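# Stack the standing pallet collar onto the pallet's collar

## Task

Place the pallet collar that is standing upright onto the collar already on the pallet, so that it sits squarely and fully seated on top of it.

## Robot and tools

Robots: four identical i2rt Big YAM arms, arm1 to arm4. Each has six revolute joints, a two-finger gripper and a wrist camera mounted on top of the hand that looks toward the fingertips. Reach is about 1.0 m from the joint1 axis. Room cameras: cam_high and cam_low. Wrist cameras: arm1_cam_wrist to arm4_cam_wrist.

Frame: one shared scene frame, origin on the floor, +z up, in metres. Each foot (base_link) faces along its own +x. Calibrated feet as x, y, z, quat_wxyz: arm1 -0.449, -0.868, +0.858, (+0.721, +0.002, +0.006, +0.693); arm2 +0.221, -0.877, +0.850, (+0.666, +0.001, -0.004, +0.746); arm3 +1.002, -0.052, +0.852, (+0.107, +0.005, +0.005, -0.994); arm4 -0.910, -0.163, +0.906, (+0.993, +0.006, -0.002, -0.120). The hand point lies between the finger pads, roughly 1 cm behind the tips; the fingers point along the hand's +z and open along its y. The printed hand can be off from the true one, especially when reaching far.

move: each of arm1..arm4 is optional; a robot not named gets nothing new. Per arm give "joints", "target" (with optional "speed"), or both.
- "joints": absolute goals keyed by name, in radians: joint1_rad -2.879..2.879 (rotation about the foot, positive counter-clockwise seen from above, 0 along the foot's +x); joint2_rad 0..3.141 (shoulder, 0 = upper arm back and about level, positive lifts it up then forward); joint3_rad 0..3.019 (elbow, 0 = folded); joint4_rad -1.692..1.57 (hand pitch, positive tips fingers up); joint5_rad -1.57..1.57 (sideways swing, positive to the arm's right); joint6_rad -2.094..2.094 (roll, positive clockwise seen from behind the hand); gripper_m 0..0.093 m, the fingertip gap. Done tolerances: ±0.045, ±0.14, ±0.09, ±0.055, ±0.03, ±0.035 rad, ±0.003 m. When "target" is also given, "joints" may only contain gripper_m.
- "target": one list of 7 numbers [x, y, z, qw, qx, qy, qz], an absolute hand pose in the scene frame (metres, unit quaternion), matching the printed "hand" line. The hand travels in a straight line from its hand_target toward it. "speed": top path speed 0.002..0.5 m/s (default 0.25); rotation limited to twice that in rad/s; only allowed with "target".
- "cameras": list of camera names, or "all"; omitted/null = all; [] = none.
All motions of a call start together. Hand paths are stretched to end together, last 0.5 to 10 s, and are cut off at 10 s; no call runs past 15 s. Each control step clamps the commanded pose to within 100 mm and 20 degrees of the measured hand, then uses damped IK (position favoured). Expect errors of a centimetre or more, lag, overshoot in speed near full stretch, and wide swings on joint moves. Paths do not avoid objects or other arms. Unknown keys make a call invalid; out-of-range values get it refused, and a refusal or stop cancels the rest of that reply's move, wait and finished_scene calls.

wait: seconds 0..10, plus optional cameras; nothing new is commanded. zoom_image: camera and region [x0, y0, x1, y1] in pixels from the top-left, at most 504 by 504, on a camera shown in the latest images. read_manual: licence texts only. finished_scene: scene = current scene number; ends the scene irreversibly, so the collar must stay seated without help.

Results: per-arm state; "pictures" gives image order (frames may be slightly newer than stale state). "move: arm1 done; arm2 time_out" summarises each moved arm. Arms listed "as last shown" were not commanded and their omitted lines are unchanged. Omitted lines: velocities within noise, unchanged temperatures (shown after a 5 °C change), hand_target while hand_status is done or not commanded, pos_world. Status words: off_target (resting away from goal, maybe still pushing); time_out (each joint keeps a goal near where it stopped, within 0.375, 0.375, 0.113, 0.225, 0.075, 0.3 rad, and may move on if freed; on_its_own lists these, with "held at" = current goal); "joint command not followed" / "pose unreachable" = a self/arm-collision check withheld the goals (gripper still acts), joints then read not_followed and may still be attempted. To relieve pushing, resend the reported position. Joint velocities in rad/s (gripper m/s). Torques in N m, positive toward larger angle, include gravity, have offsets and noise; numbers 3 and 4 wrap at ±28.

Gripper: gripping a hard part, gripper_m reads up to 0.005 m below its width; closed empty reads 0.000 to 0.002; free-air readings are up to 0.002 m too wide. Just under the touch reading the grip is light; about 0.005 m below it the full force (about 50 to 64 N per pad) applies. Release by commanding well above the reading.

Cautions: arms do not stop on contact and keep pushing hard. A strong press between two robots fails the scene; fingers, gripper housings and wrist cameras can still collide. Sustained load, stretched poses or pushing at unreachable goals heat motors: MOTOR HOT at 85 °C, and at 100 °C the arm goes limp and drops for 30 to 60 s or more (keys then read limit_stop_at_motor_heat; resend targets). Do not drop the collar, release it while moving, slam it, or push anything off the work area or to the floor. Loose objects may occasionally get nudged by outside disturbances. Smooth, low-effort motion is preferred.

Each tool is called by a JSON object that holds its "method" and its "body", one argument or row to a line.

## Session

{"method": "move", "body": {

}}

Scene clock: 0.00 s.
Joint torques (N m): no reading
Motor temperatures (°C): arm1=[30 37 36 29 30 27 30] | arm2=[30 31 30 29 29 26 28] | arm3=[28 37 36 33 29 26 28] | arm4=[33 33 37 28 29 29 30]
Heat: arm1: hottest joint2_rad 37 °C; arm2: hottest joint2_rad 31 °C; arm3: hottest joint2_rad 37 °C; arm4: hottest joint3_rad 37 °C.
Joint velocities: within noise
arm1.joint_positions: joint1_rad=-0.357 joint2_rad=+0.528 joint3_rad=+1.387 joint4_rad=-1.329 joint5_rad=-0.075 joint6_rad=+0.015 gripper_m=+0.09396
arm1.joint_status: not commanded
arm1.hand: x=-0.3788 y=-0.6786 z=+1.4141 quat_wxyz=(-0.410, +0.482, -0.705, -0.320) (m; scene frame)
arm1.hand_target: x=-0.3801 y=-0.6818 z=+1.4260 quat_wxyz=(-0.420, +0.479, -0.698, -0.327) (m; scene frame)
arm1.hand_status: not commanded
arm2.joint_positions: joint1_rad=+0.299 joint2_rad=+0.645 joint3_rad=+1.463 joint4_rad=-1.149 joint5_rad=-0.251 joint6_rad=+0.486 gripper_m=+0.09396
arm2.joint_status: not commanded
arm2.hand: x=+0.0807 y=-0.6700 z=+1.4633 quat_wxyz=(-0.097, +0.604, -0.540, -0.578) (m; scene frame)
arm2.hand_target: x=+0.0823 y=-0.6737 z=+1.4740 quat_wxyz=(-0.101, +0.600, -0.534, -0.587) (m; scene frame)
arm2.hand_status: not commanded
arm3.joint_positions: joint1_rad=-0.006 joint2_rad=+0.627 joint3_rad=+1.332 joint4_rad=-1.302 joint5_rad=+0.199 joint6_rad=-0.395 gripper_m=+0.09396
arm3.joint_status: not commanded
arm3.hand: x=+0.7498 y=-0.0752 z=+1.3683 quat_wxyz=(+0.134, -0.855, -0.220, +0.451) (m; scene frame)
arm3.hand_target: x=+0.7518 y=-0.0748 z=+1.3800 quat_wxyz=(+0.135, -0.849, -0.217, +0.462) (m; scene frame)
arm3.hand_status: not commanded
arm4.joint_positions: joint1_rad=+0.196 joint2_rad=+0.571 joint3_rad=+1.436 joint4_rad=-1.358 joint5_rad=-0.007 joint6_rad=+0.034 gripper_m=+0.09396
arm4.joint_status: not commanded
arm4.hand: x=-0.7094 y=-0.1781 z=+1.4740 quat_wxyz=(-0.516, -0.035, -0.856, -0.006) (m; scene frame)
arm4.hand_target: x=-0.7127 y=-0.1781 z=+1.4874 quat_wxyz=(-0.529, -0.034, -0.848, -0.006) (m; scene frame)
arm4.hand_status: not commanded
pictures: arm1_cam_wrist, arm2_cam_wrist, arm3_cam_wrist, arm4_cam_wrist, cam_high, cam_low
Images, in order (width x height): arm1_cam_wrist 672x504, arm2_cam_wrist 672x504, arm3_cam_wrist 672x504, arm4_cam_wrist 672x504, cam_high 672x504, cam_low 672x504.

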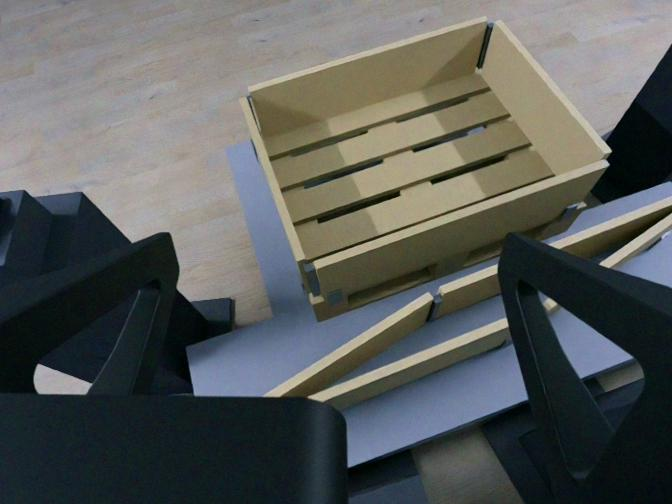

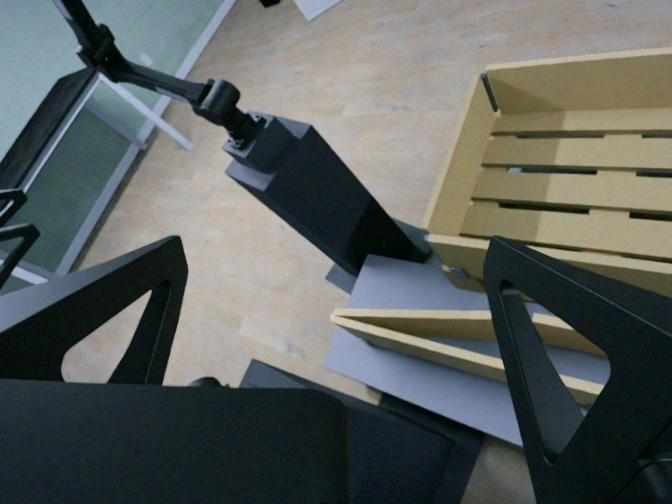

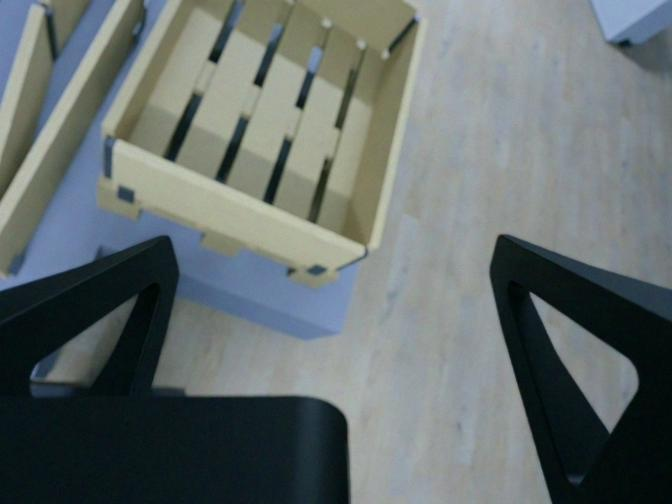

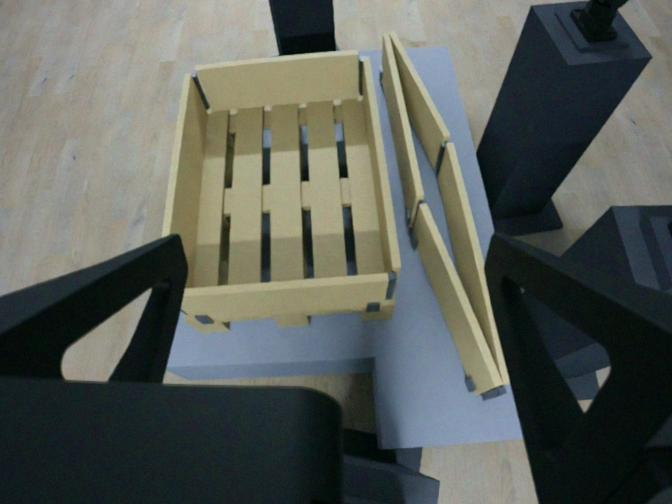

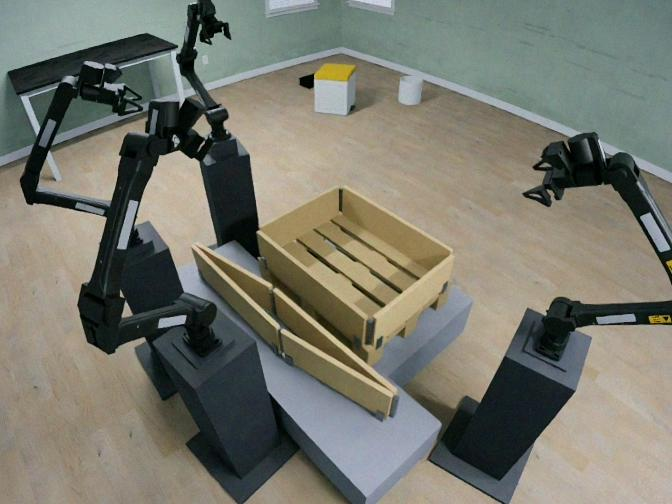

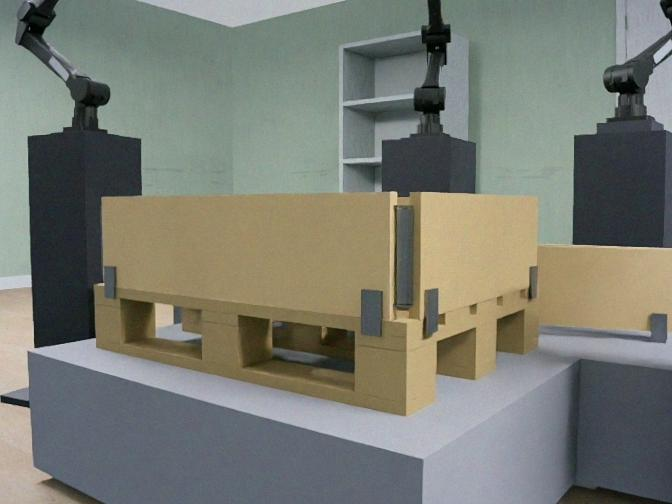

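{"method": "move", "body": {
  "arm4": {"target":[-0.245,-0.443,0.63,0,-0.113,0.9936,0],"speed":0.3},
  "arm3": {"target":[0.383,-0.477,0.62,0,0.993,0.1175,0],"speed":0.3},
  "arm2": {"target":[0.045,-0.498,0.62,0,1,0.01,0],"speed":0.3},
  "arm1": {"target":[-0.43,-0.60,0.95,0,-0.005,1,0],"speed":0.3},
  "cameras": []
}}

{"method": "move", "body": {
  "arm1": {"target":[-0.436,-0.528,0.62,0,-0.005,1,0],"speed":0.25},
  "arm4": {"target":[-0.245,-0.443,0.63,0,-0.113,0.9936,0],"speed":0.2}
}}

Scene clock: 35.73 s.
Joint torques (N m): arm1=[-1.14 -4.6 9.43 0.68 -0.05 0.13] | arm2=[0.73 -15.97 3.88 0.38 0 -0.31] | arm3=[2.26 -23.47 11.34 0.05 -0.09 0.11] | arm4=[0.56 -23.94 11.75 0.02 0.07 -0.23]
Motor temperatures (°C): arm1=[30 37 42 29 30 27 30] | arm2=[30 31 34 29 28 26 28] | arm3=[28 37 41 33 29 26 28] | arm4=[33 34 42 28 29 29 29]
Heat: arm1: hottest joint3_rad 42 °C; arm2: hottest joint3_rad 34 °C; arm3: hottest joint3_rad 41 °C; arm4: hottest joint3_rad 42 °C.
move: arm1 off_target; arm2 done; arm3 off_target; arm4 off_target
arm1.joint_positions: joint1_rad=-0.001 joint2_rad=+1.115 joint3_rad=+0.698 joint4_rad=-1.146 joint5_rad=+0.012 joint6_rad=+1.483 gripper_m=+0.09396
arm1.hand: x=-0.4353 y=-0.6010 z=+0.9559 quat_wxyz=(-0.001, +0.024, -1.000, -0.001) (m; scene frame)
arm1.hand_target: x=-0.4315 y=-0.6006 z=+0.9515 quat_wxyz=(+0.000, +0.010, -1.000, +0.000) (m; scene frame)
arm1.hand_status: off_target (0.008 m and 2.2 deg from the pose sent, 0.473 m and 90.0 deg at the start)
arm2.joint_positions: joint1_rad=+0.323 joint2_rad=+2.232 joint3_rad=+0.937 joint4_rad=-0.287 joint5_rad=-0.001 joint6_rad=-1.138 gripper_m=+0.09397
arm2.hand: x=+0.0499 y=-0.5040 z=+0.6257 quat_wxyz=(+0.002, +1.000, +0.002, +0.004) (m; scene frame)
arm2.hand_target: x=+0.0455 y=-0.4991 z=+0.6218 quat_wxyz=(-0.003, +1.000, +0.011, +0.003) (m; scene frame)
arm2.hand_status: done (0.010 m and 1.1 deg from the pose sent, 0.861 m and 106.5 deg at the start)
arm3.joint_positions: joint1_rad=+0.374 joint2_rad=+2.791 joint3_rad=+2.336 joint4_rad=-1.109 joint5_rad=-0.005 joint6_rad=+0.351 gripper_m=+0.09396
arm3.hand: x=+0.3846 y=-0.4644 z=+0.6248 quat_wxyz=(+0.001, -0.993, -0.119, -0.003) (m; scene frame)
arm3.hand_target: x=+0.3844 y=-0.4759 z=+0.6216 quat_wxyz=(-0.002, -0.993, -0.116, +0.001) (m; scene frame)
arm3.hand_status: off_target (0.014 m and 0.4 deg from the pose sent, 0.925 m and 58.0 deg at the start)
arm4.joint_positions: joint1_rad=-0.160 joint2_rad=+2.816 joint3_rad=+2.182 joint4_rad=-0.962 joint5_rad=+0.016 joint6_rad=-0.614 gripper_m=+0.09396
arm4.hand: x=-0.2608 y=-0.4363 z=+0.6227 quat_wxyz=(+0.011, +0.108, -0.994, -0.005) (m; scene frame)
arm4.hand_target: x=-0.2462 y=-0.4424 z=+0.6321 quat_wxyz=(+0.000, +0.114, -0.994, +0.003) (m; scene frame)
arm4.hand_status: off_target (0.019 m and 1.5 deg from the pose sent, 0.999 m and 64.3 deg at the start)
pictures: none

Scene clock: 37.87 s.
Joint torques (N m): arm1=[0.15 -11.58 2.5 0.66 -0.02 0.12] | arm2=[0.73 -15.91 3.88 0.38 0 -0.3] | arm3=[2.32 -23.59 11.32 0.02 -0.09 0.1] | arm4=[0.44 -23.65 11.92 -0.02 -0.09 -0.22]
move: arm1 done; arm4 off_target
arm1.joint_positions: joint1_rad=-0.001 joint2_rad=+2.206 joint3_rad=+0.729 joint4_rad=-0.100 joint5_rad=+0.012 joint6_rad=+1.509 gripper_m=+0.09396
arm1.hand: x=-0.4362 y=-0.5344 z=+0.6245 quat_wxyz=(+0.000, +0.011, -1.000, +0.006) (m; scene frame)
arm1.hand_target: x=-0.4360 y=-0.5281 z=+0.6202 quat_wxyz=(+0.000, +0.005, -1.000, +0.000) (m; scene frame)
arm1.hand_status: done (0.008 m and 1.0 deg from the pose sent, 0.344 m and 2.2 deg at the start)
arm2, arm3: as last shown
arm4.joint_positions: joint1_rad=-0.160 joint2_rad=+2.822 joint3_rad=+2.192 joint4_rad=-0.969 joint5_rad=+0.016 joint6_rad=-0.614 gripper_m=+0.09396
arm4.hand: x=-0.2603 y=-0.4364 z=+0.6214 quat_wxyz=(+0.012, +0.108, -0.994, -0.006) (m; scene frame)
arm4.hand_target: x=-0.2458 y=-0.4427 z=+0.6303 quat_wxyz=(+0.000, +0.113, -0.994, +0.000) (m; scene frame)
arm4.hand_status: off_target (0.019 m and 1.6 deg from the pose sent, 0.019 m and 1.5 deg at the start)
pictures: arm1_cam_wrist, arm2_cam_wrist, arm3_cam_wrist, arm4_cam_wrist, cam_high, cam_low

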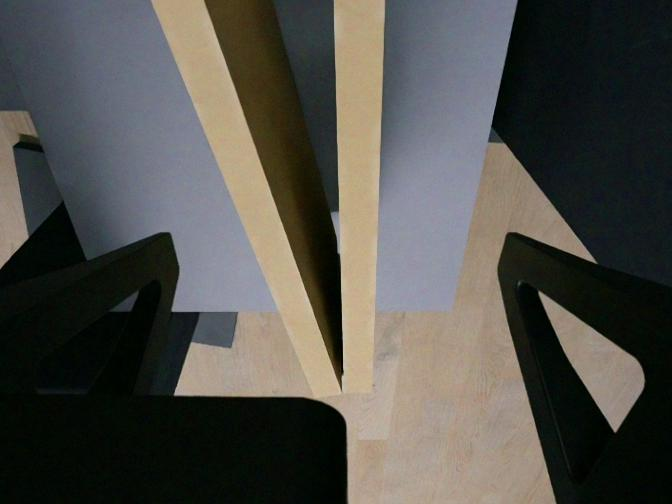

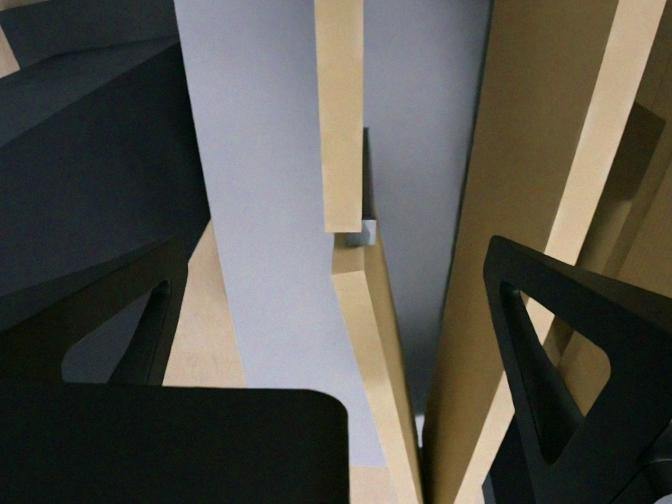

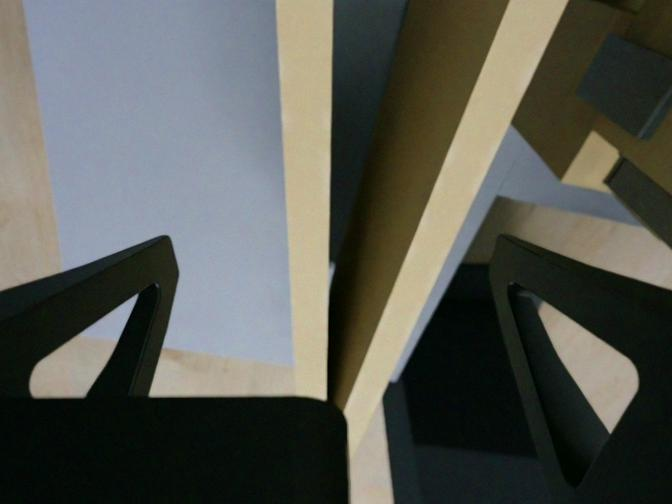

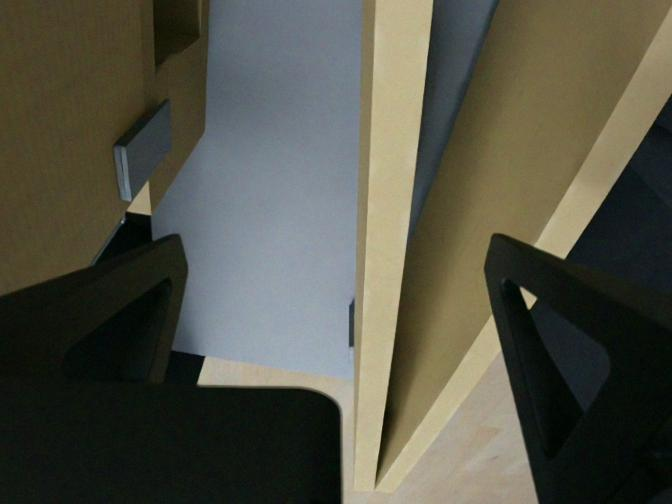

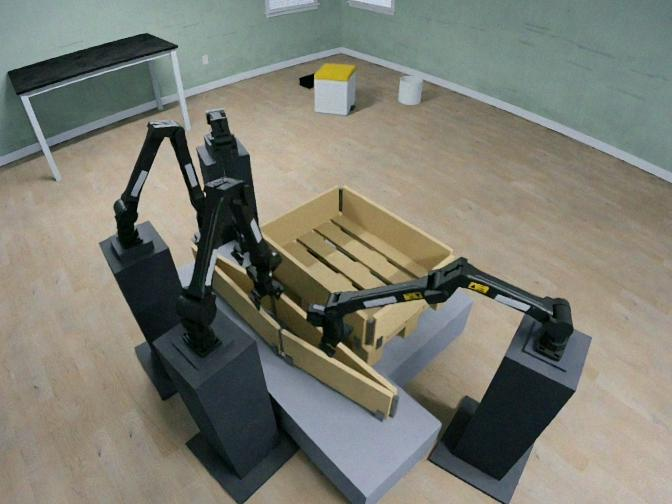

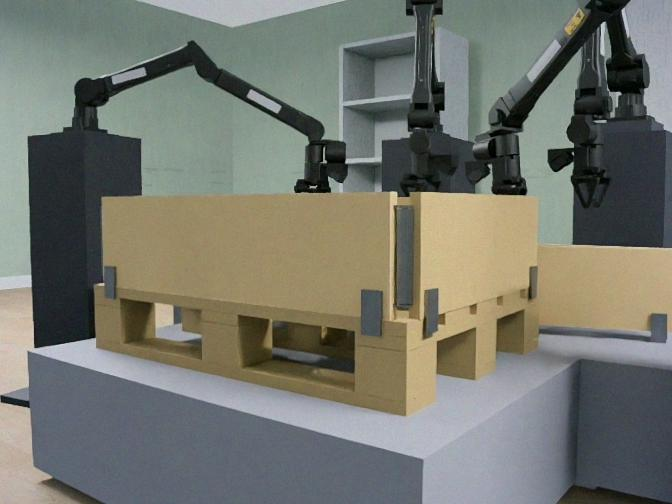

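{"method": "move", "body": {
  "arm1": {"target":[-0.436,-0.541,0.555,0,-0.015,1,0],"speed":0.1,"joints":{"gripper_m":0.052}},
  "arm2": {"target":[0.046,-0.497,0.555,0,1,0.015,0],"speed":0.1,"joints":{"gripper_m":0.06}},
  "arm3": {"target":[0.382,-0.483,0.555,0,0.993,0.1175,0],"speed":0.1,"joints":{"gripper_m":0.06}},
  "arm4": {"target":[-0.242,-0.468,0.565,0,-0.117,0.9931,0],"speed":0.1,"joints":{"gripper_m":0.06}}
}}

Scene clock: 46.50 s.
Joint torques (N m): arm1=[-0.15 -12.34 0.49 0.69 -0.01 -0.08] | arm2=[0.26 -16.38 2.77 0.47 -0.29 -0.31] | arm3=[2.26 -23.77 11.43 0.03 0.05 0.11] | arm4=[-0.09 -24.12 12.3 0.02 -0.09 -0.23]
move: arm1 done; arm2 done; arm3 off_target; arm4 off_target
arm1.joint_positions: joint1_rad=-0.001 joint2_rad=+2.416 joint3_rad=+0.786 joint4_rad=+0.058 joint5_rad=+0.012 joint6_rad=+1.509 gripper_m=+0.05211
arm1.joint_status: all done
arm1.hand: x=-0.4372 y=-0.5431 z=+0.5595 quat_wxyz=(-0.001, +0.011, -1.000, +0.004) (m; scene frame)
arm1.hand_target: x=-0.4360 y=-0.5409 z=+0.5551 quat_wxyz=(+0.000, +0.013, -1.000, +0.000) (m; scene frame)
arm1.hand_status: done (0.005 m and 0.6 deg from the pose sent, 0.070 m and 0.8 deg at the start)
arm2.joint_positions: joint1_rad=+0.323 joint2_rad=+2.412 joint3_rad=+1.019 joint4_rad=-0.187 joint5_rad=-0.004 joint6_rad=-1.152 gripper_m=+0.06009
arm2.joint_status: all done
arm2.hand: x=+0.0475 y=-0.4991 z=+0.5618 quat_wxyz=(+0.002, +1.000, +0.008, +0.002) (m; scene frame)
arm2.hand_target: x=+0.0460 y=-0.4973 z=+0.5551 quat_wxyz=(+0.001, +1.000, +0.015, +0.000) (m; scene frame)
arm2.hand_status: done (0.007 m and 0.8 deg from the pose sent, 0.071 m and 1.6 deg at the start)
arm3.joint_positions: joint1_rad=+0.381 joint2_rad=+2.978 joint3_rad=+2.540 joint4_rad=-1.126 joint5_rad=-0.005 joint6_rad=+0.355 gripper_m=+0.06006
arm3.joint_status: all done
arm3.hand: x=+0.3808 y=-0.4728 z=+0.5593 quat_wxyz=(+0.001, -0.993, -0.120, -0.003) (m; scene frame)
arm3.hand_target: x=+0.3822 y=-0.4829 z=+0.5555 quat_wxyz=(-0.001, -0.993, -0.118, +0.001) (m; scene frame)
arm3.hand_status: off_target (0.011 m and 0.4 deg from the pose sent, 0.072 m and 0.4 deg at the start)
arm4.joint_positions: joint1_rad=-0.184 joint2_rad=+3.034 joint3_rad=+2.452 joint4_rad=-1.018 joint5_rad=+0.016 joint6_rad=-0.653 gripper_m=+0.06008
arm4.joint_status: all done
arm4.hand: x=-0.2551 y=-0.4563 z=+0.5545 quat_wxyz=(+0.013, +0.115, -0.993, -0.006) (m; scene frame)
arm4.hand_target: x=-0.2427 y=-0.4676 z=+0.5655 quat_wxyz=(-0.001, +0.117, -0.993, +0.000) (m; scene frame)
arm4.hand_status: off_target (0.020 m and 1.7 deg from the pose sent, 0.067 m and 1.9 deg at the start)
pictures: arm1_cam_wrist, arm2_cam_wrist, arm3_cam_wrist, arm4_cam_wrist, cam_high, cam_low

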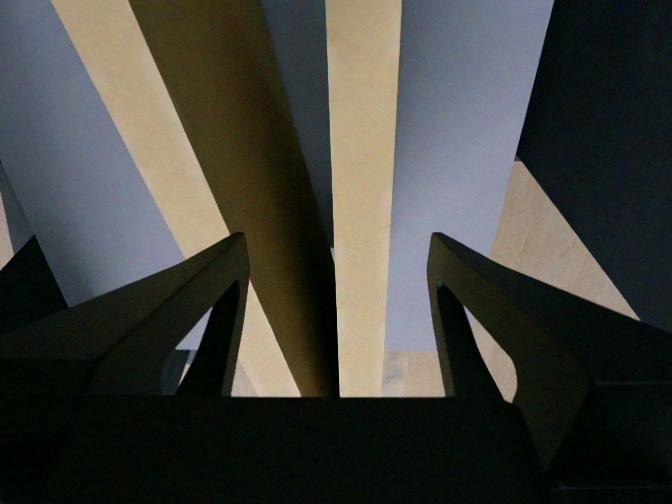

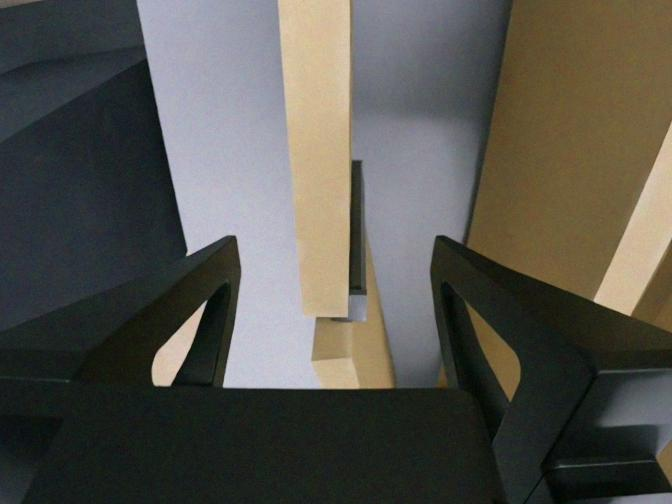

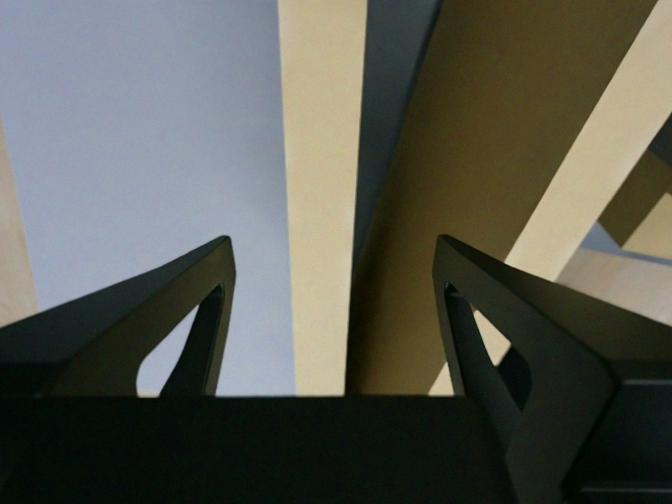

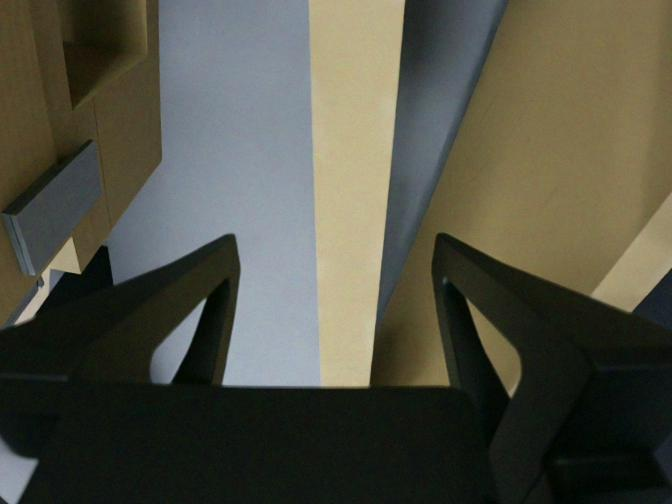

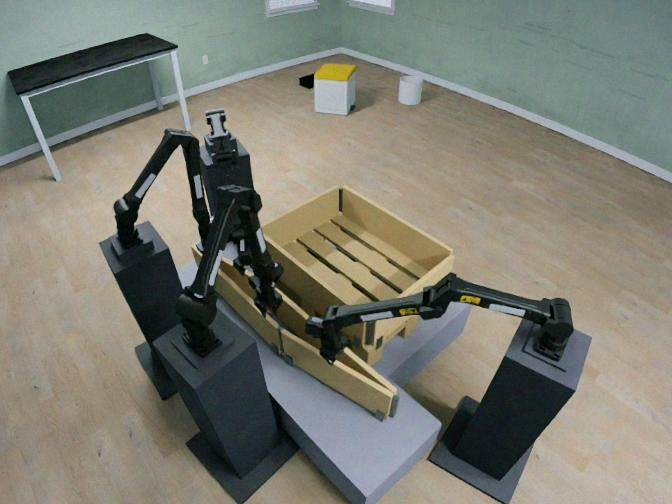

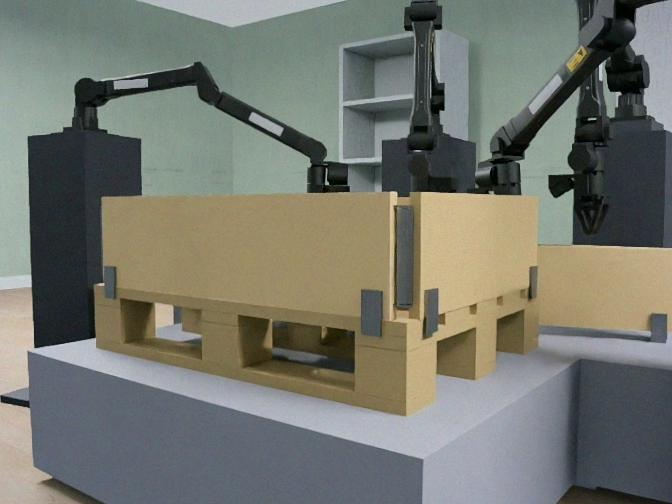

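{"method": "move", "body": {
  "arm1": {"target":[-0.436,-0.551,0.49,0,-0.015,1,0],"speed":0.1},
  "arm2": {"target":[0.046,-0.503,0.49,0,1,0.015,0],"speed":0.1},
  "arm3": {"target":[0.383,-0.488,0.495,0,0.993,0.1175,0],"speed":0.1},
  "arm4": {"target":[-0.242,-0.474,0.498,0,-0.117,0.9931,0],"speed":0.1}
}}

{"method": "move", "body": {
  "arm1": {"joints":{"gripper_m":0.008}},
  "arm2": {"joints":{"gripper_m":0.008}},
  "arm3": {"joints":{"gripper_m":0.008}},
  "arm4": {"joints":{"gripper_m":0.008}},
  "cameras": ["cam_high", "arm1_cam_wrist", "arm2_cam_wrist", "arm3_cam_wrist", "arm4_cam_wrist"]
}}

Scene clock: 53.83 s.
Joint torques (N m): arm1=[-0.44 -12.63 -0.68 0.7 -0.01 -0.1] | arm2=[0.79 -16.91 1.62 0.47 -0.25 -0.23] | arm3=[2.37 -23.82 10.58 0.72 0.06 0.11] | arm4=[-0.44 -23.12 8.09 1.35 -0.11 -0.22]
move: arm1 done; arm2 done; arm3 off_target; arm4 off_target
arm1.joint_positions: joint1_rad=-0.001 joint2_rad=+2.618 joint3_rad=+0.876 joint4_rad=+0.168 joint5_rad=+0.012 joint6_rad=+1.509 gripper_m=+0.05211
arm1.hand: x=-0.4383 y=-0.5526 z=+0.4945 quat_wxyz=(-0.001, +0.011, -1.000, +0.004) (m; scene frame)
arm1.hand_target: x=-0.4360 y=-0.5512 z=+0.4901 quat_wxyz=(+0.000, +0.012, -1.000, +0.000) (m; scene frame)
arm1.hand_status: done (0.005 m and 0.7 deg from the pose sent, 0.070 m and 0.6 deg at the start)
arm2.joint_positions: joint1_rad=+0.323 joint2_rad=+2.588 joint3_rad=+1.106 joint4_rad=-0.094 joint5_rad=-0.004 joint6_rad=-1.152 gripper_m=+0.06009
arm2.hand: x=+0.0486 y=-0.5004 z=+0.4972 quat_wxyz=(-0.001, +1.000, +0.008, +0.001) (m; scene frame)
arm2.hand_target: x=+0.0460 y=-0.5029 z=+0.4902 quat_wxyz=(+0.000, +1.000, +0.015, +0.000) (m; scene frame)
arm2.hand_status: done (0.008 m and 0.8 deg from the pose sent, 0.072 m and 0.8 deg at the start)
arm3.joint_positions: joint1_rad=+0.387 joint2_rad=+3.128 joint3_rad=+2.688 joint4_rad=-1.095 joint5_rad=-0.005 joint6_rad=+0.361 gripper_m=+0.06006
arm3.hand: x=+0.3827 y=-0.4769 z=+0.5011 quat_wxyz=(-0.006, -0.993, -0.120, +0.010) (m; scene frame)
arm3.hand_target: x=+0.3844 y=-0.4868 z=+0.4955 quat_wxyz=(-0.010, -0.993, -0.118, +0.018) (m; scene frame)
arm3.hand_status: off_target (0.013 m and 1.3 deg from the pose sent, 0.066 m and 0.4 deg at the start; a joint's target at an end of its range on 33 of 51 steps)
arm4.joint_positions: joint1_rad=-0.189 joint2_rad=+3.105 joint3_rad=+2.473 joint4_rad=-0.820 joint5_rad=+0.014 joint6_rad=-0.664 gripper_m=+0.06008
arm4.hand: x=-0.2355 y=-0.4686 z=+0.5135 quat_wxyz=(-0.051, +0.116, -0.991, +0.031) (m; scene frame)
arm4.hand_target: x=-0.2440 y=-0.4730 z=+0.4997 quat_wxyz=(-0.051, +0.117, -0.991, +0.031) (m; scene frame)
arm4.hand_status: off_target (0.018 m and 6.9 deg from the pose sent, 0.061 m and 1.7 deg at the start; a joint's target at an end of its range on 41 of 51 steps)
pictures: arm1_cam_wrist, arm2_cam_wrist, arm3_cam_wrist, arm4_cam_wrist, cam_high, cam_low

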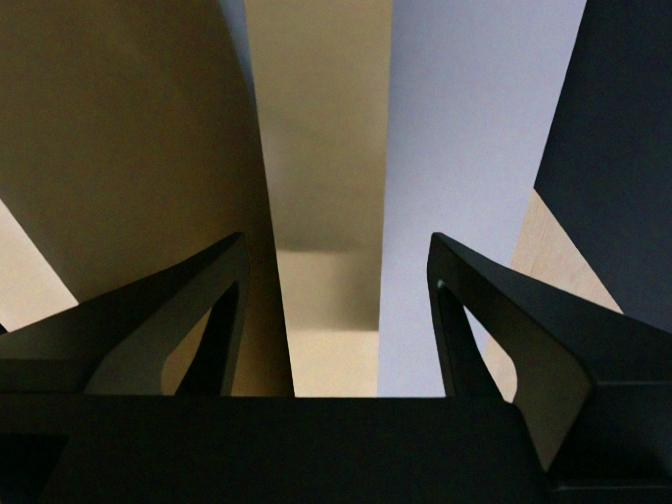

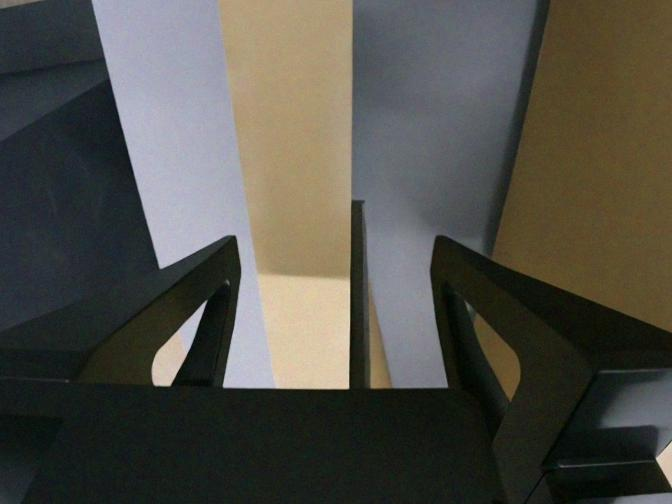

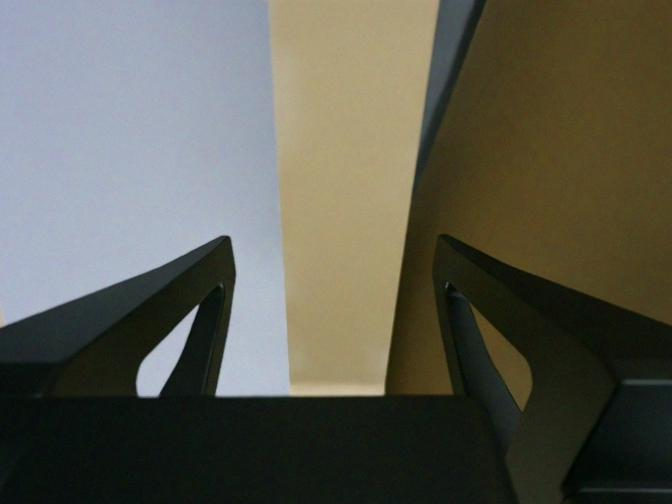

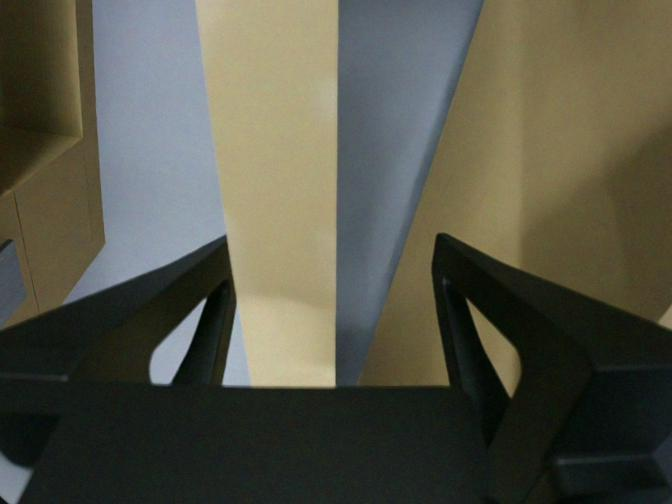

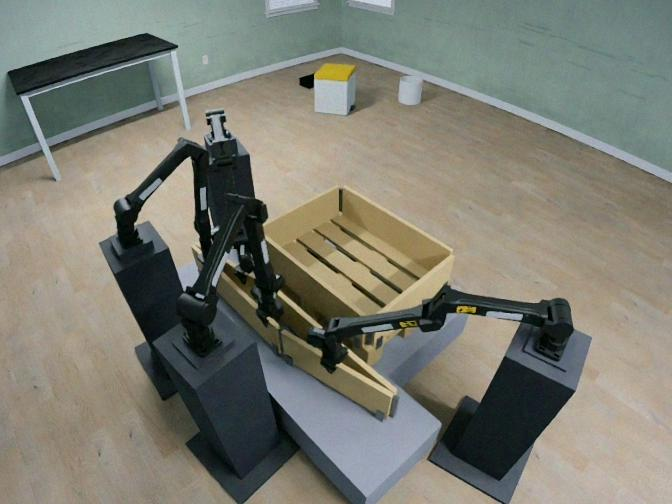

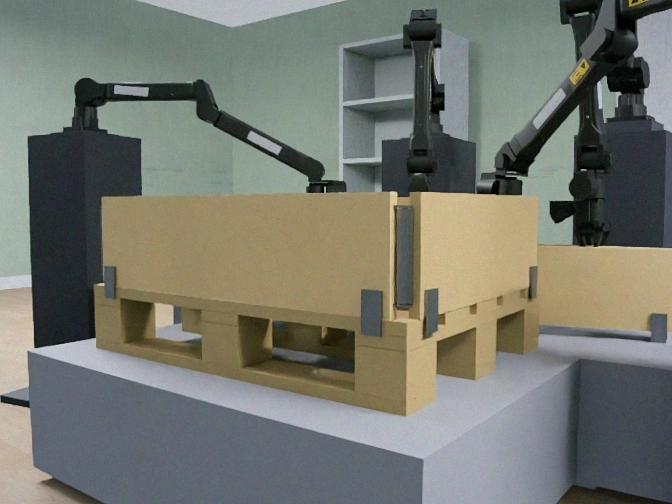

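Scene clock: 54.67 s.
Joint torques (N m): arm1=[-0.44 -12.69 -0.85 0.61 0.02 0] | arm2=[0.44 -16.97 2 0.42 -0.1 -0.19] | arm3=[2.26 -23.82 10.61 0.72 0.07 0.04] | arm4=[-0.5 -23 8.7 1.33 0.26 -0.29]
move: arm1 off_target; arm2 off_target; arm3 off_target; arm4 off_target
arm1.joint_positions: joint1_rad=-0.001 joint2_rad=+2.618 joint3_rad=+0.878 joint4_rad=+0.170 joint5_rad=+0.012 joint6_rad=+1.491 gripper_m=+0.01827
arm1.joint_status: gripper_m off_target (ended at +0.01830, target +0.00800)
arm1.hand: x=-0.4382 y=-0.5508 z=+0.4943 quat_wxyz=(-0.001, +0.020, -1.000, +0.002) (m; scene frame)
arm2.joint_positions: joint1_rad=+0.328 joint2_rad=+2.589 joint3_rad=+1.100 joint4_rad=-0.092 joint5_rad=-0.009 joint6_rad=-1.164 gripper_m=+0.01938
arm2.joint_status: gripper_m off_target (ended at +0.01941, target +0.00800)
arm2.hand: x=+0.0477 y=-0.5051 z=+0.4963 quat_wxyz=(+0.003, +1.000, +0.017, +0.000) (m; scene frame)
arm3.joint_positions: joint1_rad=+0.387 joint2_rad=+3.128 joint3_rad=+2.688 joint4_rad=-1.095 joint5_rad=-0.005 joint6_rad=+0.378 gripper_m=+0.01970
arm3.joint_status: gripper_m off_target (ended at +0.01973, target +0.00800)
arm3.hand: x=+0.3827 y=-0.4769 z=+0.5011 quat_wxyz=(-0.006, -0.994, -0.112, +0.010) (m; scene frame)
arm4.joint_positions: joint1_rad=-0.189 joint2_rad=+3.105 joint3_rad=+2.465 joint4_rad=-0.821 joint5_rad=-0.006 joint6_rad=-0.656 gripper_m=+0.01874
arm4.joint_status: gripper_m off_target (ended at +0.01876, target +0.00800)
arm4.hand: x=-0.2379 y=-0.4637 z=+0.5108 quat_wxyz=(-0.052, +0.113, -0.992, +0.020) (m; scene frame)
pictures: arm1_cam_wrist, arm2_cam_wrist, arm3_cam_wrist, arm4_cam_wrist, cam_high

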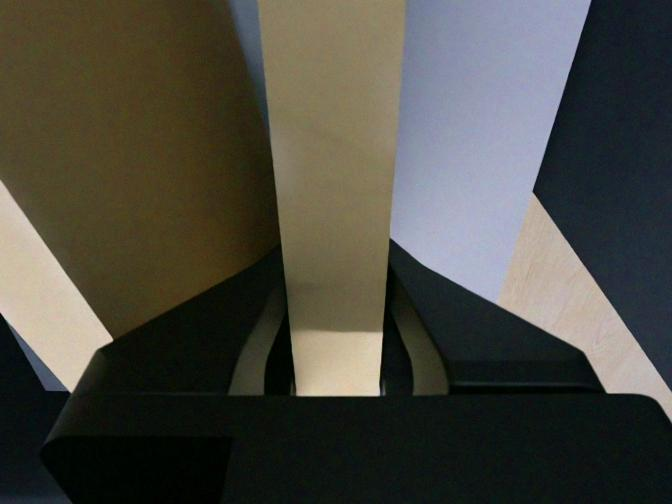

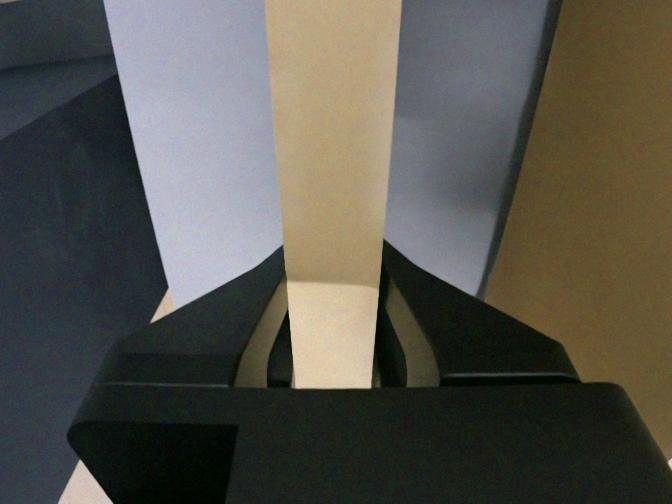

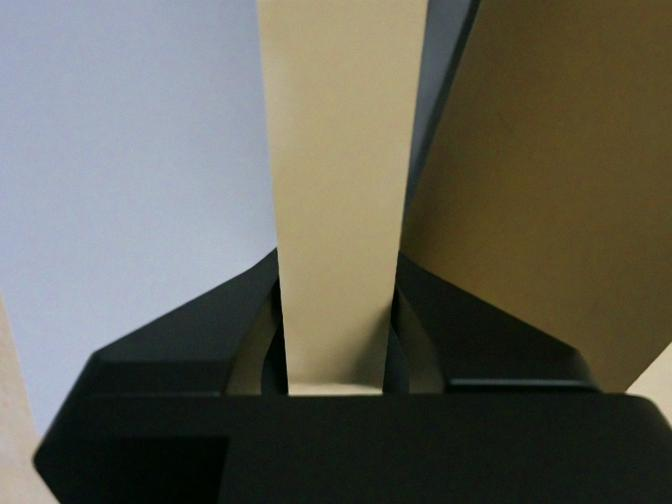

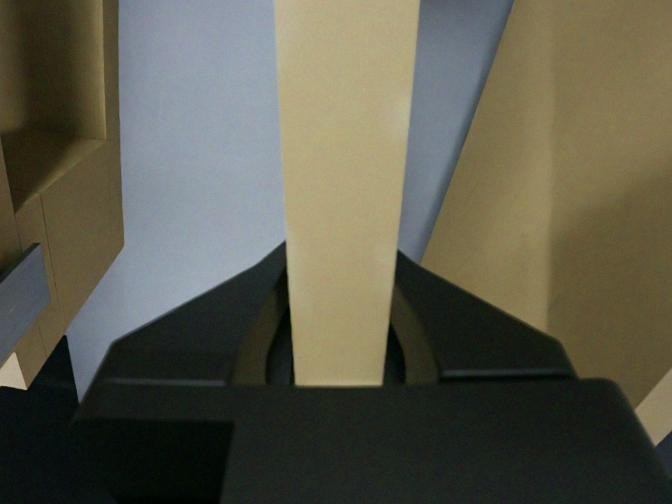

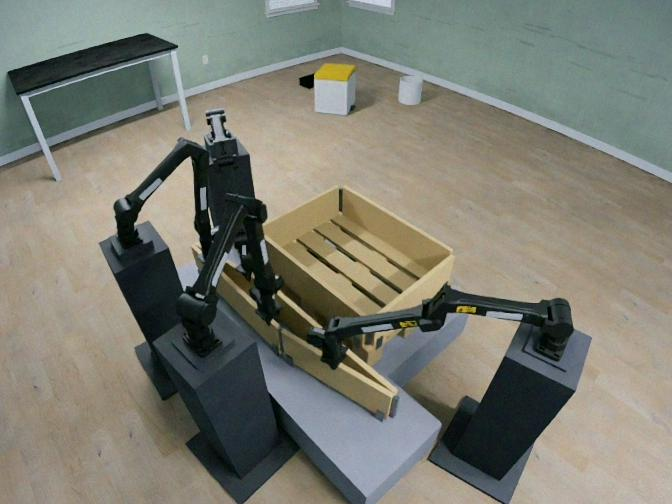

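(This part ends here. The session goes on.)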